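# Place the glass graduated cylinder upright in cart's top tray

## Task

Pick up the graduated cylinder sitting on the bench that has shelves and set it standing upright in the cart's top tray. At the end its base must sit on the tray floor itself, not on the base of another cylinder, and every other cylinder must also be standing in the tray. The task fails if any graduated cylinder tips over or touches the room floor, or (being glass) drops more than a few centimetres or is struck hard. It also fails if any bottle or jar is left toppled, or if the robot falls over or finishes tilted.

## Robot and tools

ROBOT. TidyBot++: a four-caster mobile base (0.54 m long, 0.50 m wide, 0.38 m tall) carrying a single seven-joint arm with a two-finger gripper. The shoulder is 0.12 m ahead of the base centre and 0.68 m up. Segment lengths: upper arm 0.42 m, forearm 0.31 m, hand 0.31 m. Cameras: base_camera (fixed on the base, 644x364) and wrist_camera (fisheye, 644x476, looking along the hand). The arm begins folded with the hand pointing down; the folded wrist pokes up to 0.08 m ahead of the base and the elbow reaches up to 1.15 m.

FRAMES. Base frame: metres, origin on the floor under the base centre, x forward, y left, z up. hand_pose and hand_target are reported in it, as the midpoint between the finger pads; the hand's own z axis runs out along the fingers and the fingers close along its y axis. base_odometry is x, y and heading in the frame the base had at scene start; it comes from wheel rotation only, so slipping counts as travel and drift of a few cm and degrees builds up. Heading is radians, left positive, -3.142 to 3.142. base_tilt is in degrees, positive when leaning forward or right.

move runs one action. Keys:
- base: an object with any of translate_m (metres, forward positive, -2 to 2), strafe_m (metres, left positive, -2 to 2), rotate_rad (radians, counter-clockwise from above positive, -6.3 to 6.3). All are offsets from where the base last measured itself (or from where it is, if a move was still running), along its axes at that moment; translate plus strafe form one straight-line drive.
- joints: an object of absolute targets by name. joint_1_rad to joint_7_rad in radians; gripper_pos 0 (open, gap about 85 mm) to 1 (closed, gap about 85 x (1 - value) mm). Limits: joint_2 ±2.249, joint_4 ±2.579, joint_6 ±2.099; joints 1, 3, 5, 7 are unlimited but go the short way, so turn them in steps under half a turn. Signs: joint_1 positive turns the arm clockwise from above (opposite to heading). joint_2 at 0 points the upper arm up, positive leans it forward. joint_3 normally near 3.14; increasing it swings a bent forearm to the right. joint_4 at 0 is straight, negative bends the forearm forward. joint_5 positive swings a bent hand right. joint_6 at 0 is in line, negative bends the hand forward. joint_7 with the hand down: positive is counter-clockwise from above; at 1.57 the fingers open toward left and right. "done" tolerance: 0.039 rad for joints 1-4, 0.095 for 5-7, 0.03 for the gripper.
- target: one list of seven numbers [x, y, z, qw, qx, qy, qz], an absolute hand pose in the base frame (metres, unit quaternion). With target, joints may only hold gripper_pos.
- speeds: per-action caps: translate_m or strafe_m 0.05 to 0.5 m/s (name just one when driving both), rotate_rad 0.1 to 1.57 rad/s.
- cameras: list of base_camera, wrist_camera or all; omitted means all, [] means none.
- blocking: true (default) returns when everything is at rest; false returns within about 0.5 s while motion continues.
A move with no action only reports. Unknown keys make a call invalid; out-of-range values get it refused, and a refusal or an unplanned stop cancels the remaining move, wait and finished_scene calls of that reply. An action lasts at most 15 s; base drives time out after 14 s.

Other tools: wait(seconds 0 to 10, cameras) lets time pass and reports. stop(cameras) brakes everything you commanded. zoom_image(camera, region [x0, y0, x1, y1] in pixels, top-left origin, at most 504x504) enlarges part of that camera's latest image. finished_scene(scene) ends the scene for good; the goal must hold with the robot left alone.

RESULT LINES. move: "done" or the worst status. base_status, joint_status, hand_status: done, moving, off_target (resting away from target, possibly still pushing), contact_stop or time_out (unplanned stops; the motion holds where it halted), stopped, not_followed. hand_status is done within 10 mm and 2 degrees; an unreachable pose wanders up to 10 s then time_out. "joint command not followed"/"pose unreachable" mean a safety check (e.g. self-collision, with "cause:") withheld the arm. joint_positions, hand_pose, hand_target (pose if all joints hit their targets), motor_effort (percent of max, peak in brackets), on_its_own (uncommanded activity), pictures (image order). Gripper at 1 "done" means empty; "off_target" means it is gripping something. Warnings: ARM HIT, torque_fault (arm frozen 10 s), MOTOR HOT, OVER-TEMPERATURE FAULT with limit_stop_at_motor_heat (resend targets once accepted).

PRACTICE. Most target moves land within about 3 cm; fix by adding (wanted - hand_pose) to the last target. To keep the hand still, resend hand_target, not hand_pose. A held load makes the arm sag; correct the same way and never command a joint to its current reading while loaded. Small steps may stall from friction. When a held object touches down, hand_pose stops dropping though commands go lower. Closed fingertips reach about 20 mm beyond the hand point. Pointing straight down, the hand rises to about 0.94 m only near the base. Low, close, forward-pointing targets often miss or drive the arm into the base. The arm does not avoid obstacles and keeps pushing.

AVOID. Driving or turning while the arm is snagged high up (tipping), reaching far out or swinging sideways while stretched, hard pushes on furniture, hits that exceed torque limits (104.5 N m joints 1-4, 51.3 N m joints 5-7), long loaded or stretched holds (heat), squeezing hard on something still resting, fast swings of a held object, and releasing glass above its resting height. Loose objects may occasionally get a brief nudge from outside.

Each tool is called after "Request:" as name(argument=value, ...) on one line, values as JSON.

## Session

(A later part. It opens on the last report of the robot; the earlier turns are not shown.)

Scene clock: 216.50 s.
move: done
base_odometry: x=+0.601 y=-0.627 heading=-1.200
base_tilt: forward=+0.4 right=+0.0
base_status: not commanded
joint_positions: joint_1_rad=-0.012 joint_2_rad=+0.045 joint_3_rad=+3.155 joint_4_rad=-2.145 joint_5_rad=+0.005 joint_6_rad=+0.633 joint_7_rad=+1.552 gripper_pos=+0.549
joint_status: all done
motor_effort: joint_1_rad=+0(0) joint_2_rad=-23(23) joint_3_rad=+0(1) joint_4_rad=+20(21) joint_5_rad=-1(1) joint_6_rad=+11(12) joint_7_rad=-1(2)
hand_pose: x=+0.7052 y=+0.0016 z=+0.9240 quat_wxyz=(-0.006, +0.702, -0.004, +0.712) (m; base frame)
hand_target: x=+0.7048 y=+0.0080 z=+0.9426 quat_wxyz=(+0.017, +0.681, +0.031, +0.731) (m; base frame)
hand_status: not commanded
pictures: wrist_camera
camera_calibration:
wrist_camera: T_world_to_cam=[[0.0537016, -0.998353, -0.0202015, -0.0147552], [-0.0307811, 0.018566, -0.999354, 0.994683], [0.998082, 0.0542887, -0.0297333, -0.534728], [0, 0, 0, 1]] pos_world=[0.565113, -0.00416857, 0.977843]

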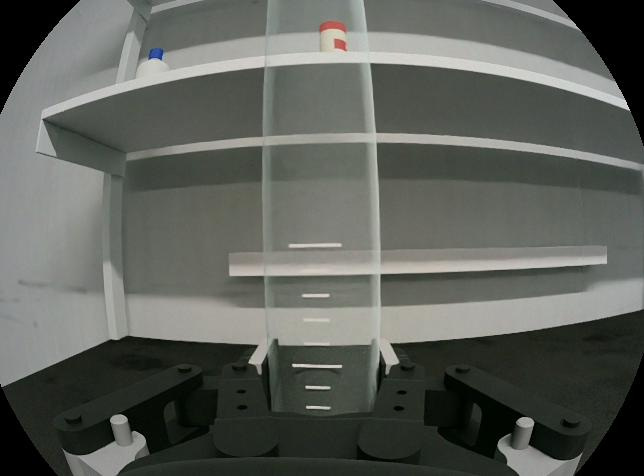

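Request:
move(joints={"joint_2_rad": 0.049, "joint_4_rad": -2.147, "joint_6_rad": 0.69}, cameras=["wrist_camera"])

Request:
move(joints={"gripper_pos": 0.5}, cameras=["wrist_camera"])

Scene clock: 221.27 s.
move: done
base_odometry: x=+0.601 y=-0.627 heading=-1.200
base_tilt: forward=+0.4 right=+0.0
base_status: not commanded
joint_positions: joint_1_rad=-0.012 joint_2_rad=+0.046 joint_3_rad=+3.155 joint_4_rad=-2.147 joint_5_rad=+0.005 joint_6_rad=+0.638 joint_7_rad=+1.552 gripper_pos=+0.549
joint_status: all done
motor_effort: joint_1_rad=+0(0) joint_2_rad=-21(23) joint_3_rad=+0(1) joint_4_rad=+20(20) joint_5_rad=+0(1) joint_6_rad=+11(12) joint_7_rad=-1(1)
hand_pose: x=+0.7052 y=+0.0016 z=+0.9238 quat_wxyz=(-0.006, +0.702, -0.004, +0.713) (m; base frame)
hand_target: x=+0.7052 y=+0.0080 z=+0.9381 quat_wxyz=(+0.017, +0.683, +0.031, +0.729) (m; base frame)
hand_status: not commanded
pictures: wrist_camera
camera_calibration:
wrist_camera: T_world_to_cam=[[0.0537601, -0.998352, -0.0200903, -0.0148956], [-0.0288822, 0.0185564, -0.999411, 0.993218], [0.998136, 0.0543086, -0.027837, -0.536588], [0, 0, 0, 1]] pos_world=[0.565075, -0.00416022, 0.977397]

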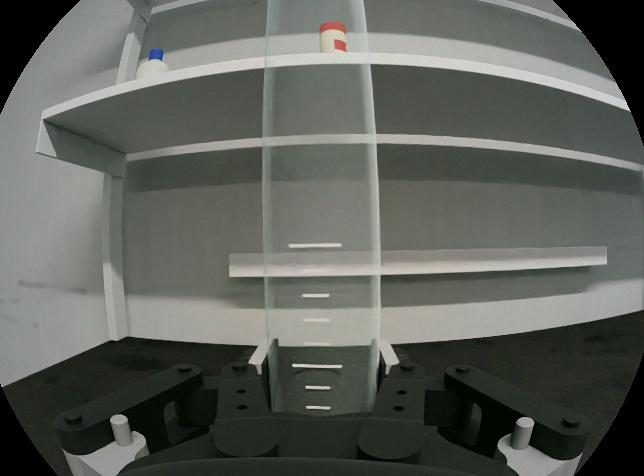

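Scene clock: 222.03 s.
move: done
base_odometry: x=+0.601 y=-0.627 heading=-1.200
base_tilt: forward=+0.4 right=+0.0
base_status: not commanded
joint_positions: joint_1_rad=-0.012 joint_2_rad=+0.046 joint_3_rad=+3.155 joint_4_rad=-2.147 joint_5_rad=+0.005 joint_6_rad=+0.647 joint_7_rad=+1.552 gripper_pos=+0.500
joint_status: all done
motor_effort: joint_1_rad=+0(1) joint_2_rad=-20(22) joint_3_rad=+0(1) joint_4_rad=+18(20) joint_5_rad=+0(1) joint_6_rad=+9(11) joint_7_rad=+0(1)
hand_pose: x=+0.7052 y=+0.0017 z=+0.9269 quat_wxyz=(-0.006, +0.698, -0.004, +0.716) (m; base frame)
hand_target: x=+0.7052 y=+0.0080 z=+0.9381 quat_wxyz=(+0.017, +0.683, +0.031, +0.729) (m; base frame)
hand_status: not commanded
pictures: wrist_camera
camera_calibration:
wrist_camera: T_world_to_cam=[[0.0540005, -0.998349, -0.0195703, -0.0154682], [-0.0189637, 0.01857, -0.999648, 0.989528], [0.998361, 0.0543526, -0.0179296, -0.545781], [0, 0, 0, 1]] pos_world=[0.564487, -0.00415362, 0.979091]

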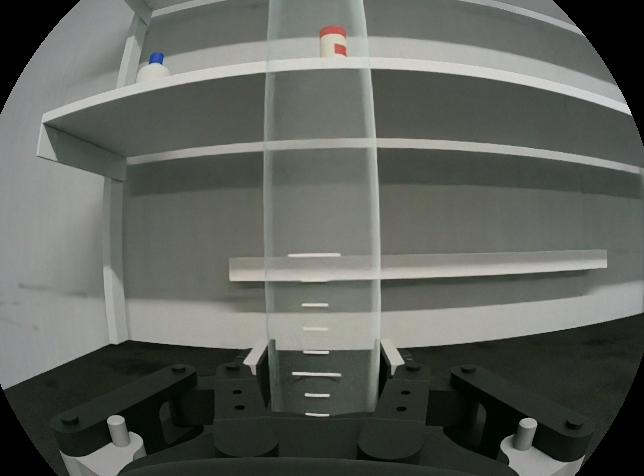

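Request:
move(joints={"gripper_pos": 0}, cameras=[])

Request:
move(base={"translate_m": -0.45}, speeds={"translate_m": 0.3}, cameras=["wrist_camera"])

Scene clock: 228.87 s.
move: done
base_odometry: x=+0.601 y=-0.627 heading=-1.200
base_tilt: forward=+0.4 right=+0.1
base_status: not commanded
joint_positions: joint_1_rad=-0.012 joint_2_rad=+0.046 joint_3_rad=+3.155 joint_4_rad=-2.147 joint_5_rad=+0.005 joint_6_rad=+0.647 joint_7_rad=+1.552 gripper_pos=+0.000
joint_status: all done
motor_effort: joint_1_rad=+0(0) joint_2_rad=-19(21) joint_3_rad=+0(1) joint_4_rad=+18(18) joint_5_rad=+0(1) joint_6_rad=+9(10) joint_7_rad=+1(1)
hand_pose: x=+0.7052 y=+0.0017 z=+0.9269 quat_wxyz=(-0.006, +0.698, -0.004, +0.716) (m; base frame)
hand_target: x=+0.7052 y=+0.0080 z=+0.9381 quat_wxyz=(+0.017, +0.683, +0.031, +0.729) (m; base frame)
hand_status: not commanded
pictures: none
No camera images: "cameras" was empty.

Scene clock: 231.30 s.
move: done
base_odometry: x=+0.438 y=-0.207 heading=-1.200
base_tilt: forward=+0.4 right=+0.0
base_status: done
joint_positions: joint_1_rad=-0.012 joint_2_rad=+0.045 joint_3_rad=+3.155 joint_4_rad=-2.147 joint_5_rad=+0.005 joint_6_rad=+0.648 joint_7_rad=+1.552 gripper_pos=+0.000
joint_status: not commanded
motor_effort: joint_1_rad=+0(2) joint_2_rad=-21(23) joint_3_rad=+0(2) joint_4_rad=+18(19) joint_5_rad=+0(1) joint_6_rad=+10(10) joint_7_rad=+0(1)
hand_pose: x=+0.7048 y=+0.0016 z=+0.9278 quat_wxyz=(-0.006, +0.697, -0.004, +0.717) (m; base frame)
hand_target: x=+0.7052 y=+0.0080 z=+0.9381 quat_wxyz=(+0.017, +0.683, +0.031, +0.729) (m; base frame)
hand_status: not commanded
pictures: wrist_camera
camera_calibration:
wrist_camera: T_world_to_cam=[[0.054055, -0.99835, -0.0193784, -0.0156615], [-0.0169685, 0.0184855, -0.999685, 0.989104], [0.998394, 0.0543668, -0.0159412, -0.547294], [0, 0, 0, 1]] pos_world=[0.564045, -0.0041652, 0.979765]

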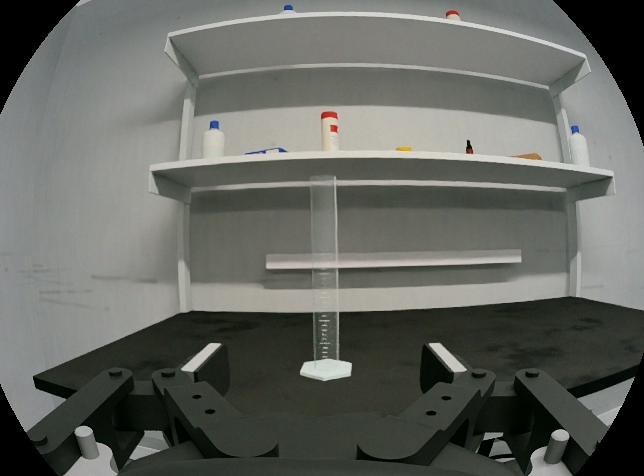

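Request:
move(base={"translate_m": -1.812, "strafe_m": 0.117, "rotate_rad": 1.6}, joints={"joint_1_rad": 0.0, "joint_3_rad": 3.145, "joint_2_rad": 0.349, "joint_4_rad": -2.187, "joint_6_rad": 1.0})

Request:
zoom_image(camera="wrist_camera", region=[120, 100, 540, 400])

Scene clock: 245.73 s.
move: done
base_odometry: x=-0.110 y=+1.524 heading=+0.400
base_tilt: forward=+0.4 right=+0.0
base_status: done
joint_positions: joint_1_rad=+0.001 joint_2_rad=+0.349 joint_3_rad=+3.147 joint_4_rad=-2.174 joint_5_rad=+0.006 joint_6_rad=+0.954 joint_7_rad=+1.552 gripper_pos=+0.000
joint_status: all done
motor_effort: joint_1_rad=+0(3) joint_2_rad=-27(31) joint_3_rad=-1(4) joint_4_rad=+14(18) joint_5_rad=+0(2) joint_6_rad=+9(11) joint_7_rad=+0(2)
hand_pose: x=+0.7566 y=-0.0006 z=+0.8215 quat_wxyz=(-0.004, +0.706, -0.005, +0.708) (m; base frame)
hand_target: x=+0.7529 y=+0.0092 z=+0.8294 quat_wxyz=(+0.011, +0.694, +0.030, +0.719) (m; base frame)
hand_status: not commanded
pictures: base_camera, wrist_camera
camera_calibration:
wrist_camera: T_world_to_cam=[[0.0509397, -0.998507, -0.0196975, -0.0201766], [-0.0426789, 0.0175286, -0.998935, 0.902541], [0.997789, 0.0517261, -0.0417223, -0.578943], [0, 0, 0, 1]] pos_world=[0.61721, -0.00602038, 0.877028]

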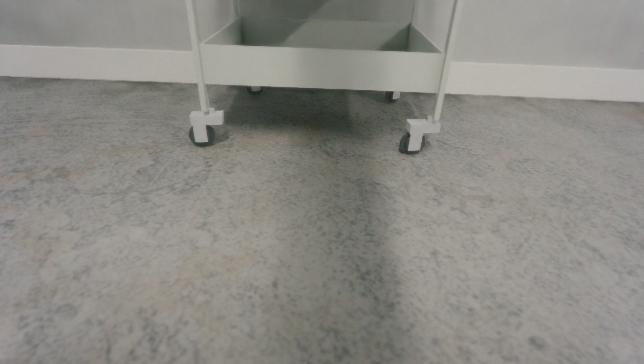

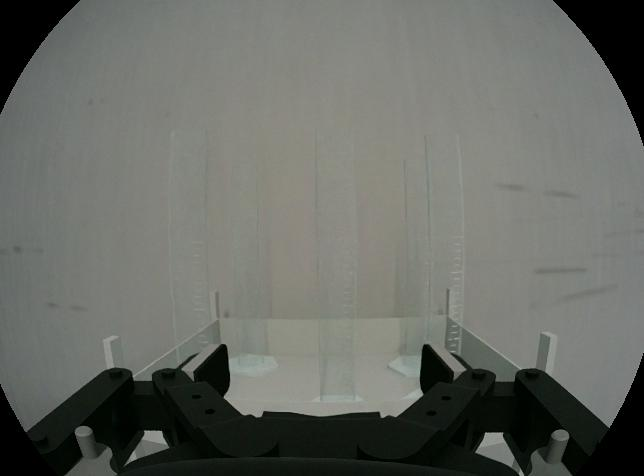

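Scaled by 1.200.

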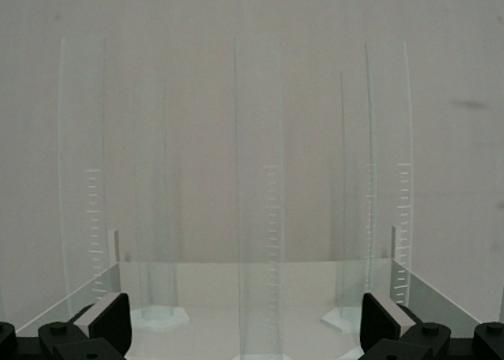

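Request:
move(base={"translate_m": 0.15, "strafe_m": -0.004}, speeds={"translate_m": 0.2}, cameras=["wrist_camera"])

Scene clock: 258.70 s.
move: done
base_odometry: x=+0.030 y=+1.579 heading=+0.400
base_tilt: forward=+0.4 right=+0.1
base_status: done
joint_positions: joint_1_rad=+0.001 joint_2_rad=+0.348 joint_3_rad=+3.147 joint_4_rad=-2.178 joint_5_rad=+0.006 joint_6_rad=+0.956 joint_7_rad=+1.552 gripper_pos=+0.000
joint_status: not commanded
motor_effort: joint_1_rad=+0(1) joint_2_rad=-27(29) joint_3_rad=+0(1) joint_4_rad=+15(15) joint_5_rad=-1(1) joint_6_rad=+9(10) joint_7_rad=+0(1)
hand_pose: x=+0.7553 y=-0.0006 z=+0.8204 quat_wxyz=(-0.004, +0.707, -0.005, +0.707) (m; base frame)
hand_target: x=+0.7529 y=+0.0092 z=+0.8294 quat_wxyz=(+0.011, +0.694, +0.030, +0.719) (m; base frame)
hand_status: not commanded
pictures: wrist_camera
camera_calibration:
wrist_camera: T_world_to_cam=[[0.0509022, -0.998507, -0.0198201, -0.0199967], [-0.0445867, 0.0175539, -0.998851, 0.90275], [0.997708, 0.0517274, -0.0436266, -0.576047], [0, 0, 0, 1]] pos_world=[0.615995, -0.00601627, 0.876186]

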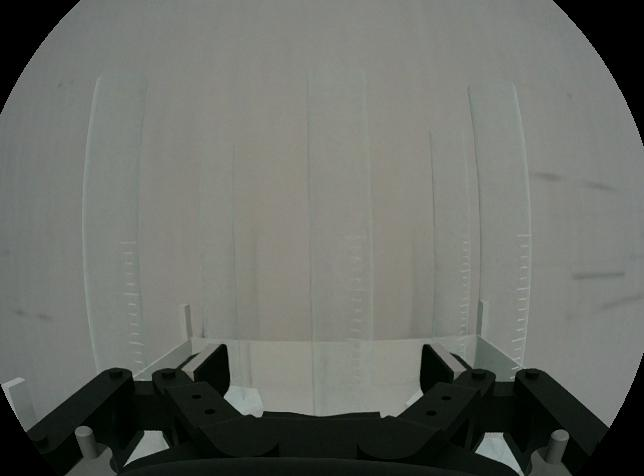

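Request:
move(base={"translate_m": 0.09, "strafe_m": -0.007}, speeds={"translate_m": 0.15}, cameras=["wrist_camera"])

Scene clock: 265.63 s.
move: done
base_odometry: x=+0.116 y=+1.608 heading=+0.401
base_tilt: forward=+0.4 right=+0.0
base_status: done
joint_positions: joint_1_rad=+0.001 joint_2_rad=+0.347 joint_3_rad=+3.147 joint_4_rad=-2.181 joint_5_rad=+0.006 joint_6_rad=+0.957 joint_7_rad=+1.552 gripper_pos=+0.000
joint_status: not commanded
motor_effort: joint_1_rad=+0(1) joint_2_rad=-27(30) joint_3_rad=-1(2) joint_4_rad=+15(15) joint_5_rad=-1(1) joint_6_rad=+9(10) joint_7_rad=+0(1)
hand_pose: x=+0.7546 y=-0.0006 z=+0.8204 quat_wxyz=(-0.004, +0.707, -0.005, +0.707) (m; base frame)
hand_target: x=+0.7529 y=+0.0092 z=+0.8294 quat_wxyz=(+0.011, +0.694, +0.030, +0.719) (m; base frame)
hand_status: not commanded
pictures: wrist_camera
camera_calibration:
wrist_camera: T_world_to_cam=[[0.0509008, -0.998507, -0.0198345, -0.0199438], [-0.0446495, 0.0175652, -0.998848, 0.902789], [0.997705, 0.0517277, -0.0436887, -0.575268], [0, 0, 0, 1]] pos_world=[0.615272, -0.00601433, 0.876221]

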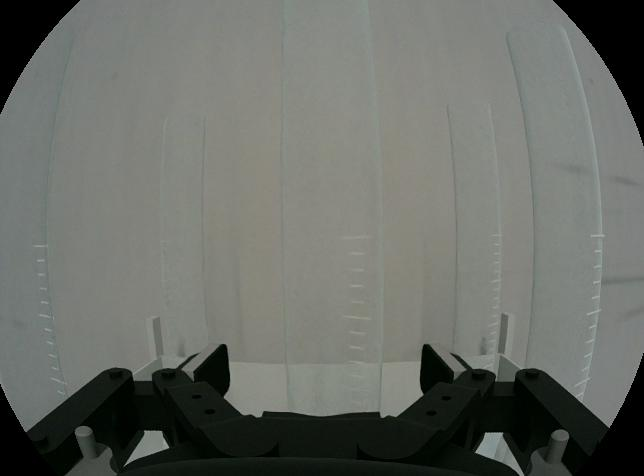

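Request:
move(base={"translate_m": 0.02, "strafe_m": -0.002}, speeds={"translate_m": 0.1}, cameras=[])

Request:
move(joints={"gripper_pos": 0.68}, cameras=["wrist_camera"])

Scene clock: 270.30 s.
move: done
base_odometry: x=+0.135 y=+1.614 heading=+0.401
base_tilt: forward=+0.4 right=+0.0
base_status: done
joint_positions: joint_1_rad=+0.001 joint_2_rad=+0.349 joint_3_rad=+3.147 joint_4_rad=-2.182 joint_5_rad=+0.006 joint_6_rad=+0.957 joint_7_rad=+1.552 gripper_pos=+0.000
joint_status: not commanded
motor_effort: joint_1_rad=+0(1) joint_2_rad=-27(30) joint_3_rad=-1(2) joint_4_rad=+14(15) joint_5_rad=+0(1) joint_6_rad=+10(10) joint_7_rad=+1(1)
hand_pose: x=+0.7545 y=-0.0006 z=+0.8183 quat_wxyz=(-0.004, +0.708, -0.005, +0.706) (m; base frame)
hand_target: x=+0.7529 y=+0.0092 z=+0.8294 quat_wxyz=(+0.011, +0.694, +0.030, +0.719) (m; base frame)
hand_status: not commanded
pictures: none
No camera images: "cameras" was empty.

Scene clock: 271.23 s.
move: off_target
base_odometry: x=+0.135 y=+1.614 heading=+0.401
base_tilt: forward=+0.4 right=+0.0
base_status: not commanded
joint_positions: joint_1_rad=+0.001 joint_2_rad=+0.349 joint_3_rad=+3.147 joint_4_rad=-2.183 joint_5_rad=+0.006 joint_6_rad=+0.958 joint_7_rad=+1.552 gripper_pos=+0.549
joint_status: gripper_pos off_target (ended at +0.549, target +0.680)
motor_effort: joint_1_rad=+0(1) joint_2_rad=-28(29) joint_3_rad=-1(2) joint_4_rad=+15(16) joint_5_rad=+0(1) joint_6_rad=+9(11) joint_7_rad=+1(1)
hand_pose: x=+0.7544 y=-0.0006 z=+0.8183 quat_wxyz=(-0.004, +0.708, -0.005, +0.706) (m; base frame)
hand_target: x=+0.7529 y=+0.0092 z=+0.8294 quat_wxyz=(+0.011, +0.694, +0.030, +0.719) (m; base frame)
hand_status: not commanded
pictures: wrist_camera
camera_calibration:
wrist_camera: T_world_to_cam=[[0.0509362, -0.998503, -0.0199446, -0.0198771], [-0.047935, 0.0175032, -0.998697, 0.903026], [0.997551, 0.0518259, -0.0469717, -0.572332], [0, 0, 0, 1]] pos_world=[0.61523, -0.00599151, 0.87457]

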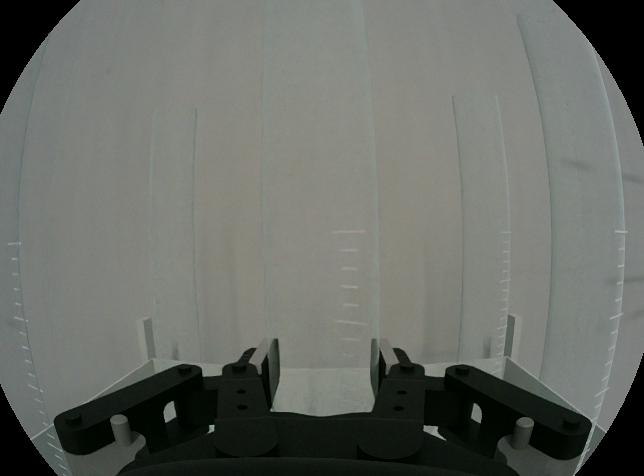

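Request:
move(joints={"joint_2_rad": 0.289, "joint_4_rad": -2.154, "joint_6_rad": 0.907}, cameras=["wrist_camera"])

Request:
move(base={"translate_m": 0.15}, speeds={"translate_m": 0.1})

Scene clock: 281.00 s.
move: done
base_odometry: x=+0.135 y=+1.614 heading=+0.401
base_tilt: forward=+0.4 right=+0.0
base_status: not commanded
joint_positions: joint_1_rad=+0.001 joint_2_rad=+0.304 joint_3_rad=+3.147 joint_4_rad=-2.179 joint_5_rad=+0.006 joint_6_rad=+0.905 joint_7_rad=+1.552 gripper_pos=+0.549
joint_status: all done
motor_effort: joint_1_rad=+0(1) joint_2_rad=-29(31) joint_3_rad=-1(1) joint_4_rad=+17(17) joint_5_rad=+0(1) joint_6_rad=+11(12) joint_7_rad=+1(1)
hand_pose: x=+0.7488 y=-0.0007 z=+0.8327 quat_wxyz=(-0.004, +0.709, -0.005, +0.705) (m; base frame)
hand_target: x=+0.7521 y=+0.0085 z=+0.8551 quat_wxyz=(+0.013, +0.694, +0.031, +0.719) (m; base frame)
hand_status: not commanded
pictures: wrist_camera
camera_calibration:
wrist_camera: T_world_to_cam=[[0.0505925, -0.998517, -0.020104, -0.0190037], [-0.0509716, 0.0175219, -0.998546, 0.919258], [0.997418, 0.0515437, -0.0500096, -0.563426], [0, 0, 0, 1]] pos_world=[0.609789, -0.00604163, 0.889363]

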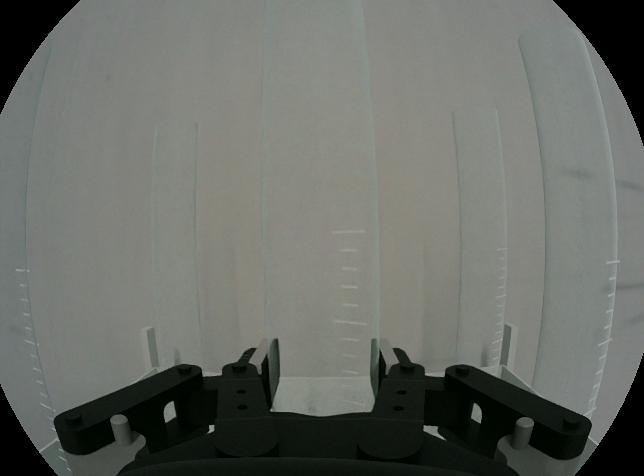

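Scene clock: 283.03 s.
move: done
base_odometry: x=+0.274 y=+1.673 heading=+0.401
base_tilt: forward=+0.4 right=+0.0
base_status: done
joint_positions: joint_1_rad=+0.001 joint_2_rad=+0.300 joint_3_rad=+3.147 joint_4_rad=-2.177 joint_5_rad=+0.006 joint_6_rad=+0.905 joint_7_rad=+1.552 gripper_pos=+0.549
joint_status: not commanded
motor_effort: joint_1_rad=+0(1) joint_2_rad=-28(32) joint_3_rad=-1(1) joint_4_rad=+17(18) joint_5_rad=+0(1) joint_6_rad=+11(12) joint_7_rad=+0(1)
hand_pose: x=+0.7487 y=-0.0007 z=+0.8357 quat_wxyz=(-0.004, +0.708, -0.005, +0.707) (m; base frame)
hand_target: x=+0.7521 y=+0.0085 z=+0.8551 quat_wxyz=(+0.013, +0.694, +0.031, +0.719) (m; base frame)
hand_status: not commanded
pictures: base_camera, wrist_camera
camera_calibration:
wrist_camera: T_world_to_cam=[[0.0506981, -0.998517, -0.0198314, -0.0192456], [-0.0458356, 0.0175097, -0.998796, 0.918637], [0.997662, 0.051546, -0.04488, -0.567646], [0, 0, 0, 1]] pos_world=[0.6094, -0.00604217, 0.891673]

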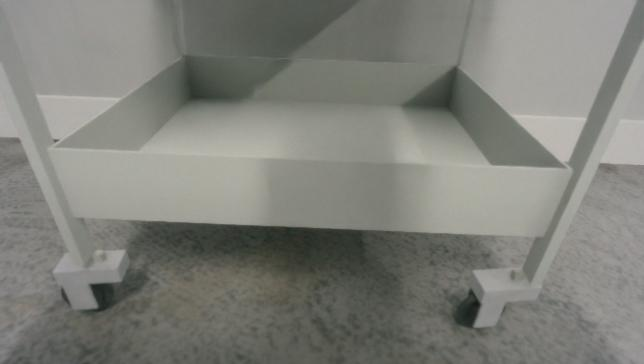

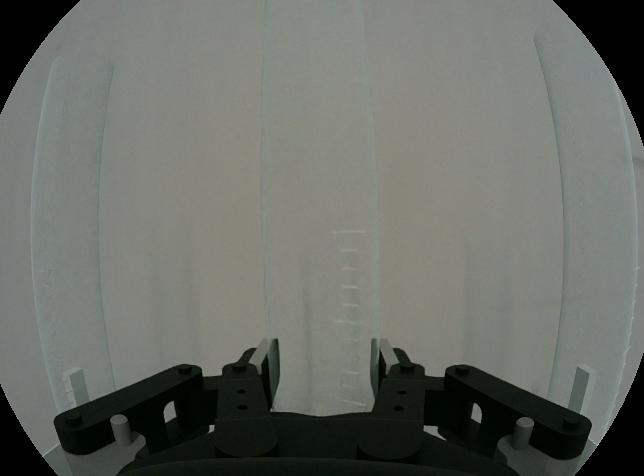

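Request:
move(joints={"joint_2_rad": 0.333, "joint_4_rad": -2.178, "joint_6_rad": 0.972}, cameras=[])

Request:
move(joints={"joint_2_rad": 0.343, "joint_4_rad": -2.184, "joint_6_rad": 0.985}, cameras=["wrist_camera"])

Scene clock: 289.07 s.
move: done
base_odometry: x=+0.274 y=+1.673 heading=+0.401
base_tilt: forward=+0.4 right=+0.0
base_status: not commanded
joint_positions: joint_1_rad=+0.001 joint_2_rad=+0.338 joint_3_rad=+3.147 joint_4_rad=-2.183 joint_5_rad=+0.006 joint_6_rad=+0.935 joint_7_rad=+1.552 gripper_pos=+0.549
joint_status: all done
motor_effort: joint_1_rad=+0(1) joint_2_rad=-29(31) joint_3_rad=-1(1) joint_4_rad=+16(17) joint_5_rad=-1(1) joint_6_rad=+10(12) joint_7_rad=+0(1)
hand_pose: x=+0.7527 y=-0.0006 z=+0.8188 quat_wxyz=(-0.004, +0.712, -0.005, +0.702) (m; base frame)
hand_target: x=+0.7530 y=+0.0090 z=+0.8353 quat_wxyz=(+0.012, +0.695, +0.030, +0.718) (m; base frame)
hand_status: not commanded
pictures: none
No camera images: "cameras" was empty.

Scene clock: 289.57 s.
move: done
base_odometry: x=+0.274 y=+1.673 heading=+0.401
base_tilt: forward=+0.4 right=+0.0
base_status: not commanded
joint_positions: joint_1_rad=+0.001 joint_2_rad=+0.341 joint_3_rad=+3.147 joint_4_rad=-2.183 joint_5_rad=+0.006 joint_6_rad=+0.942 joint_7_rad=+1.552 gripper_pos=+0.549
joint_status: all done
motor_effort: joint_1_rad=+0(1) joint_2_rad=-29(30) joint_3_rad=-1(1) joint_4_rad=+16(16) joint_5_rad=+0(1) joint_6_rad=+10(12) joint_7_rad=+0(1)
hand_pose: x=+0.7530 y=-0.0006 z=+0.8186 quat_wxyz=(-0.004, +0.711, -0.005, +0.703) (m; base frame)
hand_target: x=+0.7529 y=+0.0091 z=+0.8301 quat_wxyz=(+0.011, +0.696, +0.030, +0.717) (m; base frame)
hand_status: not commanded
pictures: wrist_camera
camera_calibration:
wrist_camera: T_world_to_cam=[[0.0506957, -0.998507, -0.0203453, -0.0193169], [-0.0555396, 0.0175213, -0.998303, 0.908633], [0.997169, 0.0517397, -0.0545684, -0.564417], [0, 0, 0, 1]] pos_world=[0.614263, -0.00600577, 0.875899]

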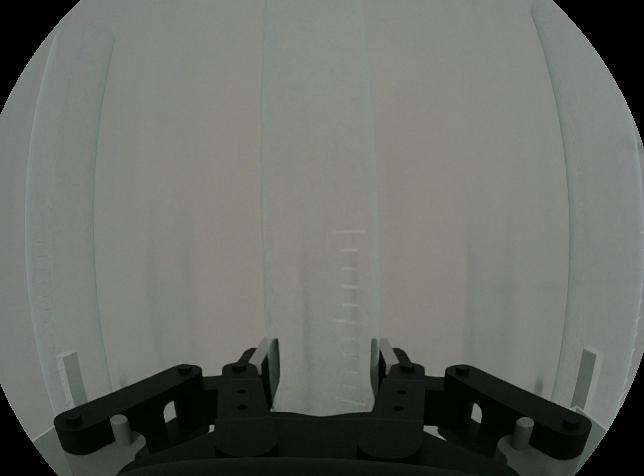

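Request:
move(joints={"gripper_pos": 0.48}, cameras=["wrist_camera"])

Request:
move(joints={"gripper_pos": 0.0}, cameras=["wrist_camera"])

Scene clock: 292.87 s.
move: done
base_odometry: x=+0.274 y=+1.673 heading=+0.401
base_tilt: forward=+0.3 right=+0.1
base_status: not commanded
joint_positions: joint_1_rad=+0.001 joint_2_rad=+0.341 joint_3_rad=+3.147 joint_4_rad=-2.183 joint_5_rad=+0.006 joint_6_rad=+0.946 joint_7_rad=+1.552 gripper_pos=+0.480
joint_status: all done
motor_effort: joint_1_rad=+0(1) joint_2_rad=-27(30) joint_3_rad=-1(1) joint_4_rad=+14(16) joint_5_rad=+0(1) joint_6_rad=+9(11) joint_7_rad=-1(1)
hand_pose: x=+0.7530 y=-0.0006 z=+0.8198 quat_wxyz=(-0.004, +0.710, -0.005, +0.705) (m; base frame)
hand_target: x=+0.7529 y=+0.0091 z=+0.8301 quat_wxyz=(+0.011, +0.696, +0.030, +0.717) (m; base frame)
hand_status: not commanded
pictures: wrist_camera
camera_calibration:
wrist_camera: T_world_to_cam=[[0.0507995, -0.998506, -0.0201363, -0.0195333], [-0.0515009, 0.0175164, -0.998519, 0.907055], [0.99738, 0.0517613, -0.0505341, -0.567813], [0, 0, 0, 1]] pos_world=[0.614032, -0.00600178, 0.876625]

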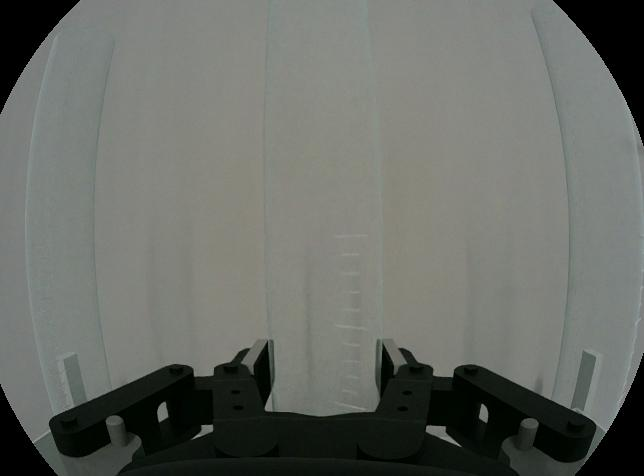

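Scene clock: 293.67 s.
move: done
base_odometry: x=+0.274 y=+1.673 heading=+0.401
base_tilt: forward=+0.4 right=+0.0
base_status: not commanded
joint_positions: joint_1_rad=+0.001 joint_2_rad=+0.341 joint_3_rad=+3.147 joint_4_rad=-2.183 joint_5_rad=+0.006 joint_6_rad=+0.946 joint_7_rad=+1.552 gripper_pos=+0.000
joint_status: all done
motor_effort: joint_1_rad=+0(0) joint_2_rad=-26(28) joint_3_rad=-1(2) joint_4_rad=+14(15) joint_5_rad=+0(1) joint_6_rad=+9(10) joint_7_rad=+0(1)
hand_pose: x=+0.7530 y=-0.0006 z=+0.8198 quat_wxyz=(-0.004, +0.710, -0.005, +0.705) (m; base frame)
hand_target: x=+0.7529 y=+0.0091 z=+0.8301 quat_wxyz=(+0.011, +0.696, +0.030, +0.717) (m; base frame)
hand_status: not commanded
pictures: wrist_camera
camera_calibration:
wrist_camera: T_world_to_cam=[[0.0507995, -0.998506, -0.0201363, -0.0195333], [-0.0515009, 0.0175164, -0.998519, 0.907055], [0.99738, 0.0517613, -0.0505341, -0.567813], [0, 0, 0, 1]] pos_world=[0.614032, -0.00600178, 0.876625]

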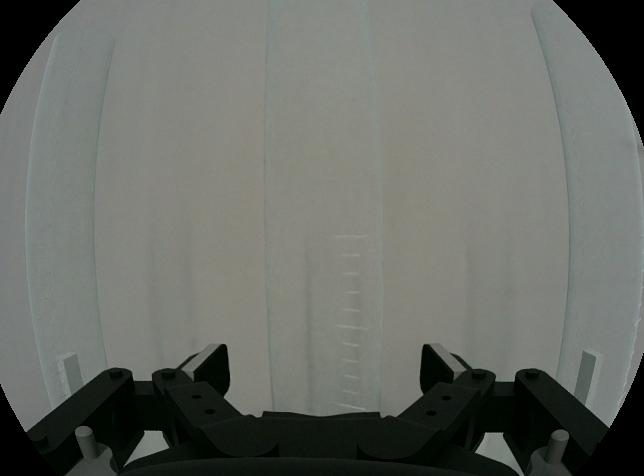

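Request:
move(base={"translate_m": -0.42}, speeds={"translate_m": 0.25})

Request:
zoom_image(camera="wrist_camera", region=[120, 100, 540, 400])

Request:
move(base={"translate_m": -0.1625, "strafe_m": -1.795, "rotate_rad": -1.601}, joints={"joint_2_rad": 0.049, "joint_4_rad": -2.147, "joint_6_rad": 0.69}, cameras=["wrist_camera"])

Scene clock: 301.40 s.
move: done
base_odometry: x=-0.113 y=+1.509 heading=+0.401
base_tilt: forward=+0.3 right=+0.0
base_status: done
joint_positions: joint_1_rad=+0.001 joint_2_rad=+0.339 joint_3_rad=+3.147 joint_4_rad=-2.183 joint_5_rad=+0.006 joint_6_rad=+0.946 joint_7_rad=+1.552 gripper_pos=+0.000
joint_status: not commanded
motor_effort: joint_1_rad=+0(1) joint_2_rad=-27(30) joint_3_rad=+0(2) joint_4_rad=+14(16) joint_5_rad=+0(1) joint_6_rad=+9(10) joint_7_rad=+1(2)
hand_pose: x=+0.7528 y=-0.0006 z=+0.8206 quat_wxyz=(-0.004, +0.709, -0.005, +0.705) (m; base frame)
hand_target: x=+0.7529 y=+0.0091 z=+0.8301 quat_wxyz=(+0.011, +0.696, +0.030, +0.717) (m; base frame)
hand_status: not commanded
pictures: base_camera, wrist_camera
camera_calibration:
wrist_camera: T_world_to_cam=[[0.0508243, -0.998506, -0.0200748, -0.0195771], [-0.0502935, 0.0175164, -0.998581, 0.906929], [0.99744, 0.0517618, -0.0493281, -0.568614], [0, 0, 0, 1]] pos_world=[0.613766, -0.00600147, 0.877201]

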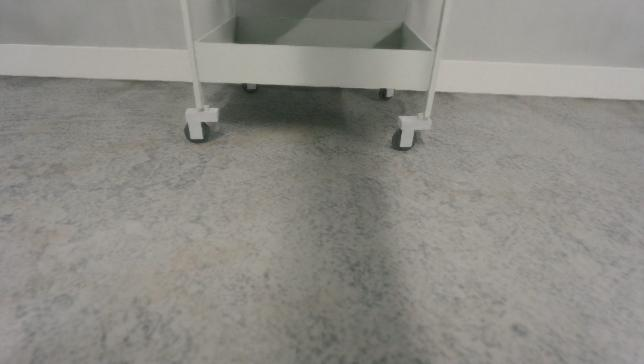

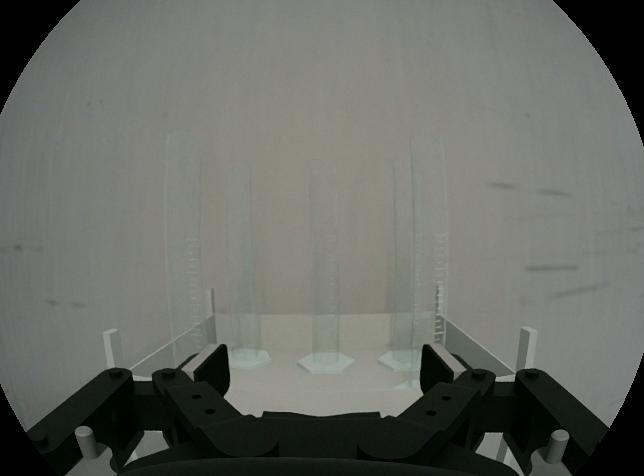

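Scaled by 1.200.

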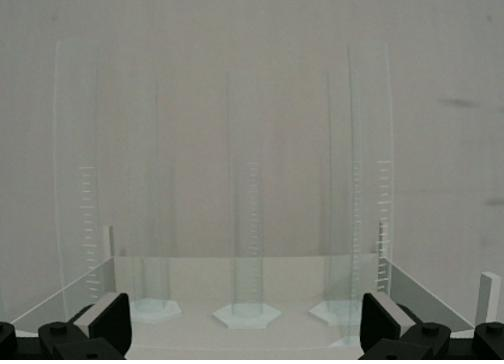

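Scene clock: 306.63 s.
move: done
base_odometry: x=+0.437 y=-0.207 heading=-1.201
base_tilt: forward=+0.3 right=+0.0
base_status: done
joint_positions: joint_1_rad=-0.001 joint_2_rad=+0.049 joint_3_rad=+3.145 joint_4_rad=-2.160 joint_5_rad=+0.009 joint_6_rad=+0.721 joint_7_rad=+1.552 gripper_pos=+0.000
joint_status: all done
motor_effort: joint_1_rad=+0(5) joint_2_rad=-20(30) joint_3_rad=-1(3) joint_4_rad=+18(19) joint_5_rad=-1(2) joint_6_rad=+9(11) joint_7_rad=+0(2)
hand_pose: x=+0.7024 y=+0.0019 z=+0.9405 quat_wxyz=(-0.005, +0.677, -0.002, +0.736) (m; base frame)
hand_target: x=+0.7051 y=+0.0067 z=+0.9381 quat_wxyz=(+0.017, +0.683, +0.030, +0.729) (m; base frame)
hand_status: not commanded
pictures: wrist_camera
camera_calibration:
wrist_camera: T_world_to_cam=[[0.0569064, -0.998292, -0.0132056, -0.0228679], [0.0384873, 0.0154107, -0.99914, 0.962273], [0.997637, 0.0563492, 0.0392985, -0.596055], [0, 0, 0, 1]] pos_world=[0.558913, -0.00407098, 0.984568]

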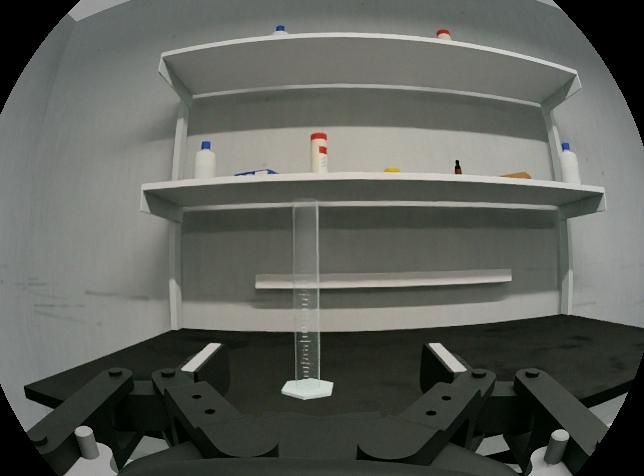

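Request:
move(base={"translate_m": 0.3, "strafe_m": 0.035}, joints={"joint_2_rad": 0.049, "joint_4_rad": -2.14, "joint_6_rad": 0.60}, cameras=["wrist_camera"])

Scene clock: 320.17 s.
move: done
base_odometry: x=+0.578 y=-0.475 heading=-1.201
base_tilt: forward=+0.4 right=+0.0
base_status: done
joint_positions: joint_1_rad=-0.001 joint_2_rad=+0.051 joint_3_rad=+3.145 joint_4_rad=-2.153 joint_5_rad=+0.009 joint_6_rad=+0.620 joint_7_rad=+1.552 gripper_pos=+0.000
joint_status: all done
motor_effort: joint_1_rad=+0(1) joint_2_rad=-19(23) joint_3_rad=+0(1) joint_4_rad=+18(20) joint_5_rad=+0(1) joint_6_rad=+8(11) joint_7_rad=+0(1)
hand_pose: x=+0.7052 y=+0.0016 z=+0.9119 quat_wxyz=(-0.005, +0.712, -0.003, +0.702) (m; base frame)
hand_target: x=+0.7070 y=+0.0059 z=+0.9141 quat_wxyz=(+0.018, +0.713, +0.030, +0.700) (m; base frame)
hand_status: not commanded
pictures: wrist_camera
camera_calibration:
wrist_camera: T_world_to_cam=[[0.0546108, -0.998341, -0.0182383, -0.0174391], [-0.057589, 0.015086, -0.998226, 1.00053], [0.996846, 0.0555642, -0.0566696, -0.509645], [0, 0, 0, 1]] pos_world=[0.566609, -0.00418614, 0.969553]

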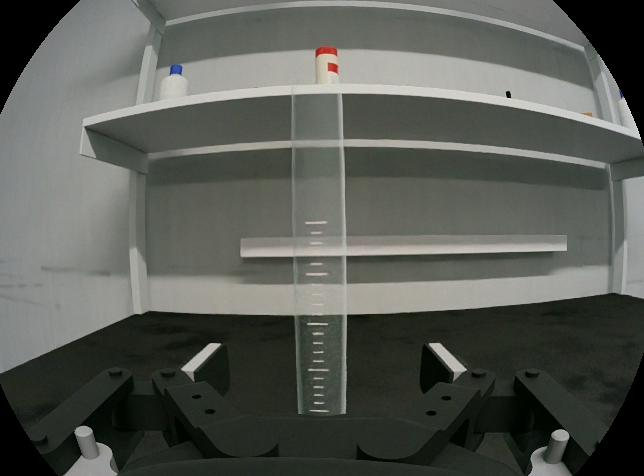

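Request:
move(base={"translate_m": 0.13, "strafe_m": 0.011}, speeds={"translate_m": 0.15}, joints={"joint_2_rad": 0.047, "joint_4_rad": -2.125, "joint_6_rad": 0.61}, cameras=["wrist_camera"])

Scene clock: 326.17 s.
move: done
base_odometry: x=+0.636 y=-0.592 heading=-1.201
base_tilt: forward=+0.4 right=+0.0
base_status: done
joint_positions: joint_1_rad=-0.001 joint_2_rad=+0.047 joint_3_rad=+3.145 joint_4_rad=-2.142 joint_5_rad=+0.009 joint_6_rad=+0.620 joint_7_rad=+1.552 gripper_pos=+0.000
joint_status: all done
motor_effort: joint_1_rad=+0(1) joint_2_rad=-20(23) joint_3_rad=+0(2) joint_4_rad=+18(20) joint_5_rad=+0(1) joint_6_rad=+10(10) joint_7_rad=-1(1)
hand_pose: x=+0.7062 y=+0.0016 z=+0.9206 quat_wxyz=(-0.005, +0.706, -0.003, +0.708) (m; base frame)
hand_target: x=+0.7093 y=+0.0060 z=+0.9269 quat_wxyz=(+0.018, +0.703, +0.030, +0.710) (m; base frame)
hand_status: not commanded
pictures: wrist_camera
camera_calibration:
wrist_camera: T_world_to_cam=[[0.0548827, -0.998341, -0.0173859, -0.0183161], [-0.0424456, 0.0150637, -0.998985, 0.999248], [0.99759, 0.055565, -0.0415485, -0.524573], [0, 0, 0, 1]] pos_world=[0.566728, -0.00419017, 0.97612]

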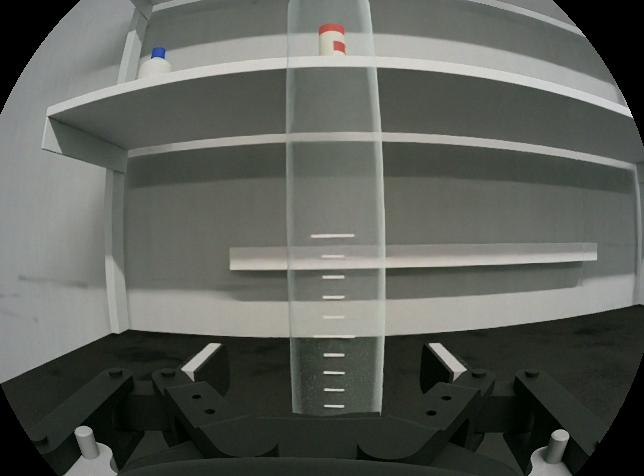

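Request:
move(base={"translate_m": 0.022, "strafe_m": -0.004}, speeds={"translate_m": 0.1}, cameras=[])

Request:
move(joints={"gripper_pos": 0.7}, cameras=["wrist_camera"])

Request:
move(joints={"joint_2_rad": 0.0, "joint_4_rad": -2.058, "joint_6_rad": 0.50}, cameras=["wrist_camera"])

Scene clock: 331.07 s.
move: done
base_odometry: x=+0.640 y=-0.614 heading=-1.201
base_tilt: forward=+0.4 right=+0.0
base_status: done
joint_positions: joint_1_rad=-0.001 joint_2_rad=+0.049 joint_3_rad=+3.145 joint_4_rad=-2.139 joint_5_rad=+0.009 joint_6_rad=+0.620 joint_7_rad=+1.552 gripper_pos=+0.000
joint_status: not commanded
motor_effort: joint_1_rad=+0(1) joint_2_rad=-20(22) joint_3_rad=-1(1) joint_4_rad=+18(19) joint_5_rad=+0(1) joint_6_rad=+9(10) joint_7_rad=+0(1)
hand_pose: x=+0.7073 y=+0.0016 z=+0.9211 quat_wxyz=(-0.005, +0.706, -0.003, +0.708) (m; base frame)
hand_target: x=+0.7093 y=+0.0060 z=+0.9269 quat_wxyz=(+0.018, +0.703, +0.030, +0.710) (m; base frame)
hand_status: not commanded
pictures: none
No camera images: "cameras" was empty.

Scene clock: 332.00 s.
move: off_target
base_odometry: x=+0.640 y=-0.614 heading=-1.201
base_tilt: forward=+0.4 right=+0.0
base_status: not commanded
joint_positions: joint_1_rad=-0.001 joint_2_rad=+0.049 joint_3_rad=+3.145 joint_4_rad=-2.139 joint_5_rad=+0.009 joint_6_rad=+0.620 joint_7_rad=+1.552 gripper_pos=+0.551
joint_status: gripper_pos off_target (ended at +0.551, target +0.700)
motor_effort: joint_1_rad=+0(1) joint_2_rad=-21(22) joint_3_rad=+0(1) joint_4_rad=+19(19) joint_5_rad=-1(1) joint_6_rad=+10(11) joint_7_rad=-1(1)
hand_pose: x=+0.7073 y=+0.0016 z=+0.9211 quat_wxyz=(-0.005, +0.706, -0.003, +0.708) (m; base frame)
hand_target: x=+0.7093 y=+0.0060 z=+0.9269 quat_wxyz=(+0.018, +0.703, +0.030, +0.710) (m; base frame)
hand_status: not commanded
pictures: wrist_camera
camera_calibration:
wrist_camera: T_world_to_cam=[[0.0549338, -0.998341, -0.0172774, -0.0184968], [-0.0415655, 0.015002, -0.999023, 0.999162], [0.997624, 0.0555982, -0.0406724, -0.526531], [0, 0, 0, 1]] pos_world=[0.567827, -0.00418137, 0.976451]

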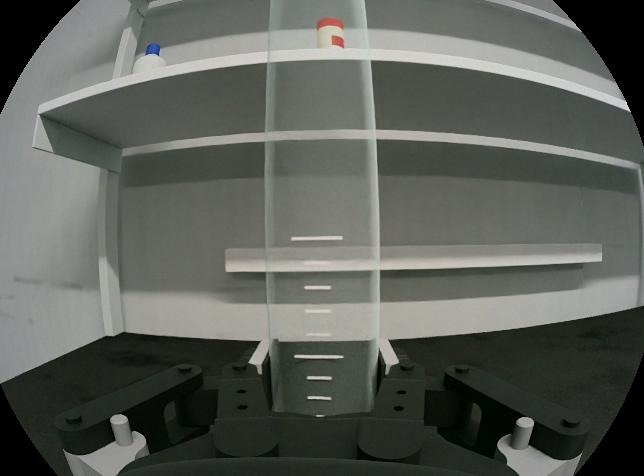

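Scene clock: 333.07 s.
move: done
base_odometry: x=+0.640 y=-0.614 heading=-1.201
base_tilt: forward=+0.4 right=+0.0
base_status: not commanded
joint_positions: joint_1_rad=-0.001 joint_2_rad=+0.016 joint_3_rad=+3.145 joint_4_rad=-2.088 joint_5_rad=+0.009 joint_6_rad=+0.515 joint_7_rad=+1.552 gripper_pos=+0.551
joint_status: all done
motor_effort: joint_1_rad=+0(0) joint_2_rad=-22(24) joint_3_rad=+0(1) joint_4_rad=+21(21) joint_5_rad=-1(1) joint_6_rad=+11(13) joint_7_rad=+0(1)
hand_pose: x=+0.7078 y=+0.0013 z=+0.9369 quat_wxyz=(-0.004, +0.714, -0.003, +0.700) (m; base frame)
hand_target: x=+0.7081 y=+0.0049 z=+0.9593 quat_wxyz=(+0.020, +0.702, +0.030, +0.711) (m; base frame)
hand_status: not commanded
pictures: wrist_camera
camera_calibration:
wrist_camera: T_world_to_cam=[[0.053712, -0.998393, -0.0180783, -0.0169279], [-0.0630916, 0.0146752, -0.9979, 1.02919], [0.996561, 0.0547398, -0.0622019, -0.505466], [0, 0, 0, 1]] pos_world=[0.569571, -0.00433518, 0.995286]

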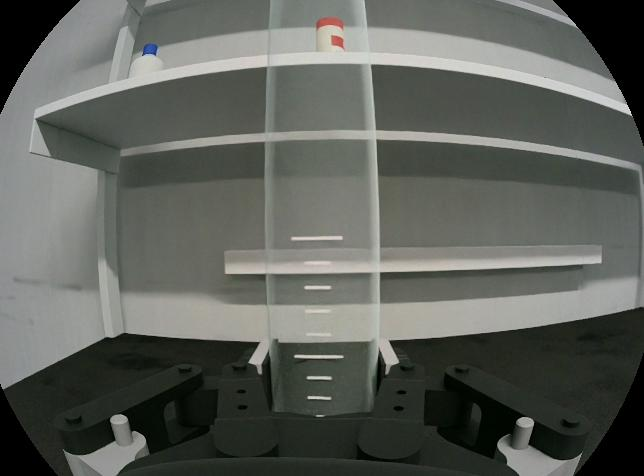

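Request:
move(base={"translate_m": -0.45}, speeds={"translate_m": 0.3}, cameras=[])

Request:
move(base={"translate_m": -1.801, "strafe_m": 0.064, "rotate_rad": 1.602}, speeds={"rotate_rad": 0.5}, joints={"joint_2_rad": 0.113, "joint_4_rad": -1.918, "joint_6_rad": 0.496})

Request:
zoom_image(camera="wrist_camera", region=[120, 100, 540, 400])

Scene clock: 344.13 s.
move: done
base_odometry: x=+0.477 y=-0.194 heading=-1.201
base_tilt: forward=+0.3 right=+0.0
base_status: done
joint_positions: joint_1_rad=-0.001 joint_2_rad=+0.008 joint_3_rad=+3.145 joint_4_rad=-2.086 joint_5_rad=+0.009 joint_6_rad=+0.514 joint_7_rad=+1.552 gripper_pos=+0.551
joint_status: not commanded
motor_effort: joint_1_rad=+0(1) joint_2_rad=-22(26) joint_3_rad=+0(1) joint_4_rad=+21(22) joint_5_rad=-1(1) joint_6_rad=+11(12) joint_7_rad=+0(1)
hand_pose: x=+0.7060 y=+0.0013 z=+0.9426 quat_wxyz=(-0.004, +0.710, -0.003, +0.704) (m; base frame)
hand_target: x=+0.7081 y=+0.0049 z=+0.9593 quat_wxyz=(+0.020, +0.702, +0.030, +0.711) (m; base frame)
hand_status: not commanded
pictures: none
No camera images: "cameras" was empty.

Scene clock: 348.90 s.
move: done
base_odometry: x=-0.115 y=+1.508 heading=+0.402
base_tilt: forward=+0.4 right=+0.0
base_status: done
joint_positions: joint_1_rad=-0.007 joint_2_rad=+0.127 joint_3_rad=+3.139 joint_4_rad=-1.945 joint_5_rad=+0.010 joint_6_rad=+0.512 joint_7_rad=+1.552 gripper_pos=+0.551
joint_status: all done
motor_effort: joint_1_rad=+0(4) joint_2_rad=-26(30) joint_3_rad=-1(4) joint_4_rad=+22(22) joint_5_rad=-1(2) joint_6_rad=+11(12) joint_7_rad=-1(2)
hand_pose: x=+0.7593 y=+0.0085 z=+0.9517 quat_wxyz=(-0.009, +0.703, +0.001, +0.711) (m; base frame)
hand_target: x=+0.7592 y=+0.0048 z=+0.9713 quat_wxyz=(+0.020, +0.694, +0.030, +0.719) (m; base frame)
hand_status: not commanded
pictures: base_camera, wrist_camera
camera_calibration:
wrist_camera: T_world_to_cam=[[0.0657232, -0.9977, -0.0165905, -0.0228332], [-0.0332492, 0.0144275, -0.999343, 1.02583], [0.997284, 0.0662316, -0.0322245, -0.585384], [0, 0, 0, 1]] pos_world=[0.619403, 0.00119009, 1.00591]

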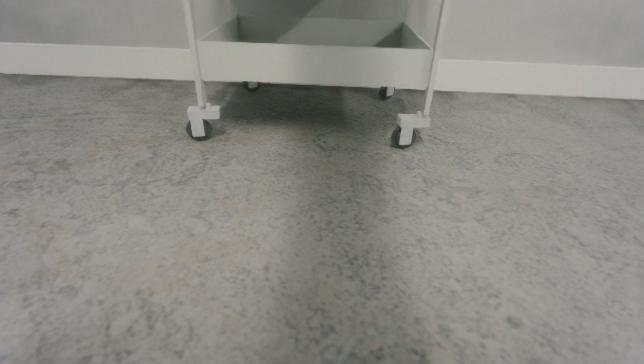

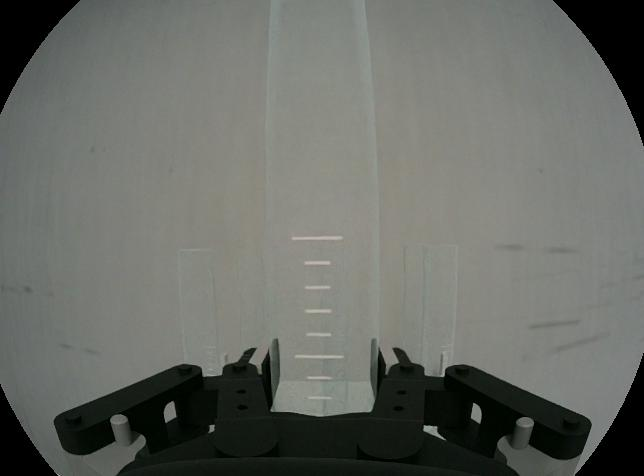

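Scaled by 1.200.

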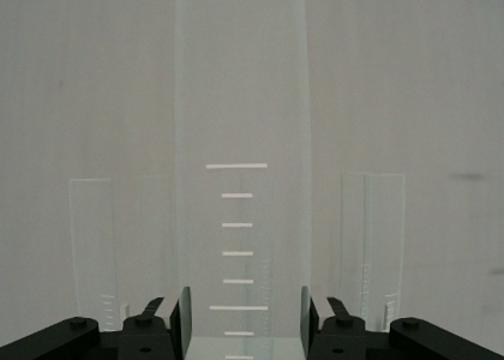

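Request:
move(base={"translate_m": 0.295, "strafe_m": -0.008}, speeds={"translate_m": 0.2})

Scene clock: 361.87 s.
move: done
base_odometry: x=+0.160 y=+1.616 heading=+0.402
base_tilt: forward=+0.4 right=+0.0
base_status: done
joint_positions: joint_1_rad=-0.007 joint_2_rad=+0.125 joint_3_rad=+3.139 joint_4_rad=-1.944 joint_5_rad=+0.010 joint_6_rad=+0.512 joint_7_rad=+1.552 gripper_pos=+0.551
joint_status: not commanded
motor_effort: joint_1_rad=+0(1) joint_2_rad=-27(29) joint_3_rad=-1(2) joint_4_rad=+21(23) joint_5_rad=+0(1) joint_6_rad=+11(13) joint_7_rad=-1(1)
hand_pose: x=+0.7588 y=+0.0085 z=+0.9530 quat_wxyz=(-0.009, +0.702, +0.001, +0.712) (m; base frame)
hand_target: x=+0.7592 y=+0.0048 z=+0.9713 quat_wxyz=(+0.020, +0.694, +0.030, +0.719) (m; base frame)
hand_status: not commanded
pictures: base_camera, wrist_camera
camera_calibration:
wrist_camera: T_world_to_cam=[[0.0657475, -0.9977, -0.0164849, -0.0229047], [-0.0315059, 0.0144367, -0.999399, 1.02582], [0.997339, 0.0662274, -0.0304843, -0.586573], [0, 0, 0, 1]] pos_world=[0.618837, 0.00118568, 1.00695]

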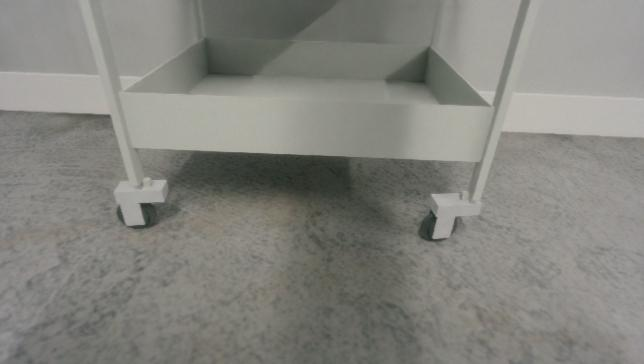

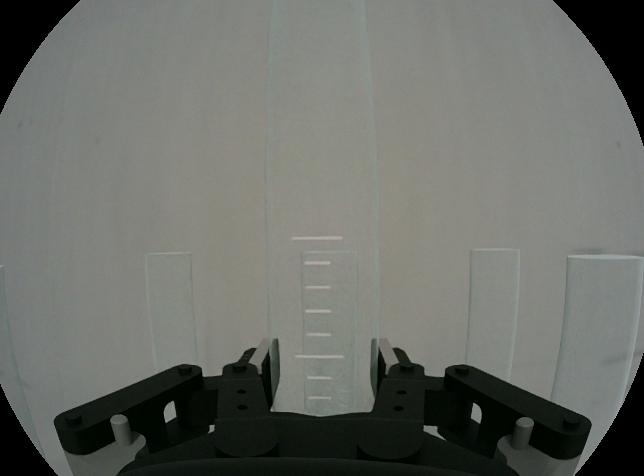

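Request:
move(joints={"joint_2_rad": 0.275, "joint_4_rad": -2.13, "joint_6_rad": 0.87}, cameras=["wrist_camera"])

Scene clock: 369.50 s.
move: done
base_odometry: x=+0.160 y=+1.616 heading=+0.402
base_tilt: forward=+0.4 right=+0.0
base_status: not commanded
joint_positions: joint_1_rad=-0.007 joint_2_rad=+0.286 joint_3_rad=+3.139 joint_4_rad=-2.138 joint_5_rad=+0.010 joint_6_rad=+0.809 joint_7_rad=+1.552 gripper_pos=+0.551
joint_status: all done
motor_effort: joint_1_rad=+0(0) joint_2_rad=-29(32) joint_3_rad=+0(2) joint_4_rad=+18(22) joint_5_rad=+0(1) joint_6_rad=+11(14) joint_7_rad=-1(1)
hand_pose: x=+0.7552 y=+0.0091 z=+0.8345 quat_wxyz=(-0.010, +0.723, +0.001, +0.691) (m; base frame)
hand_target: x=+0.7555 y=+0.0082 z=+0.8649 quat_wxyz=(+0.014, +0.694, +0.031, +0.719) (m; base frame)
hand_status: not commanded
pictures: wrist_camera
camera_calibration:
wrist_camera: T_world_to_cam=[[0.0667922, -0.997526, -0.021918, -0.0202797], [-0.0894962, 0.015889, -0.99586, 0.948155], [0.993745, 0.0684773, -0.0882136, -0.535791], [0, 0, 0, 1]] pos_world=[0.61865, 0.00139483, 0.896521]

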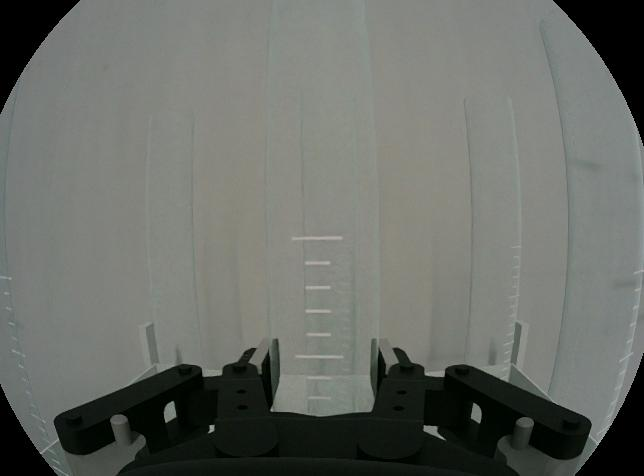

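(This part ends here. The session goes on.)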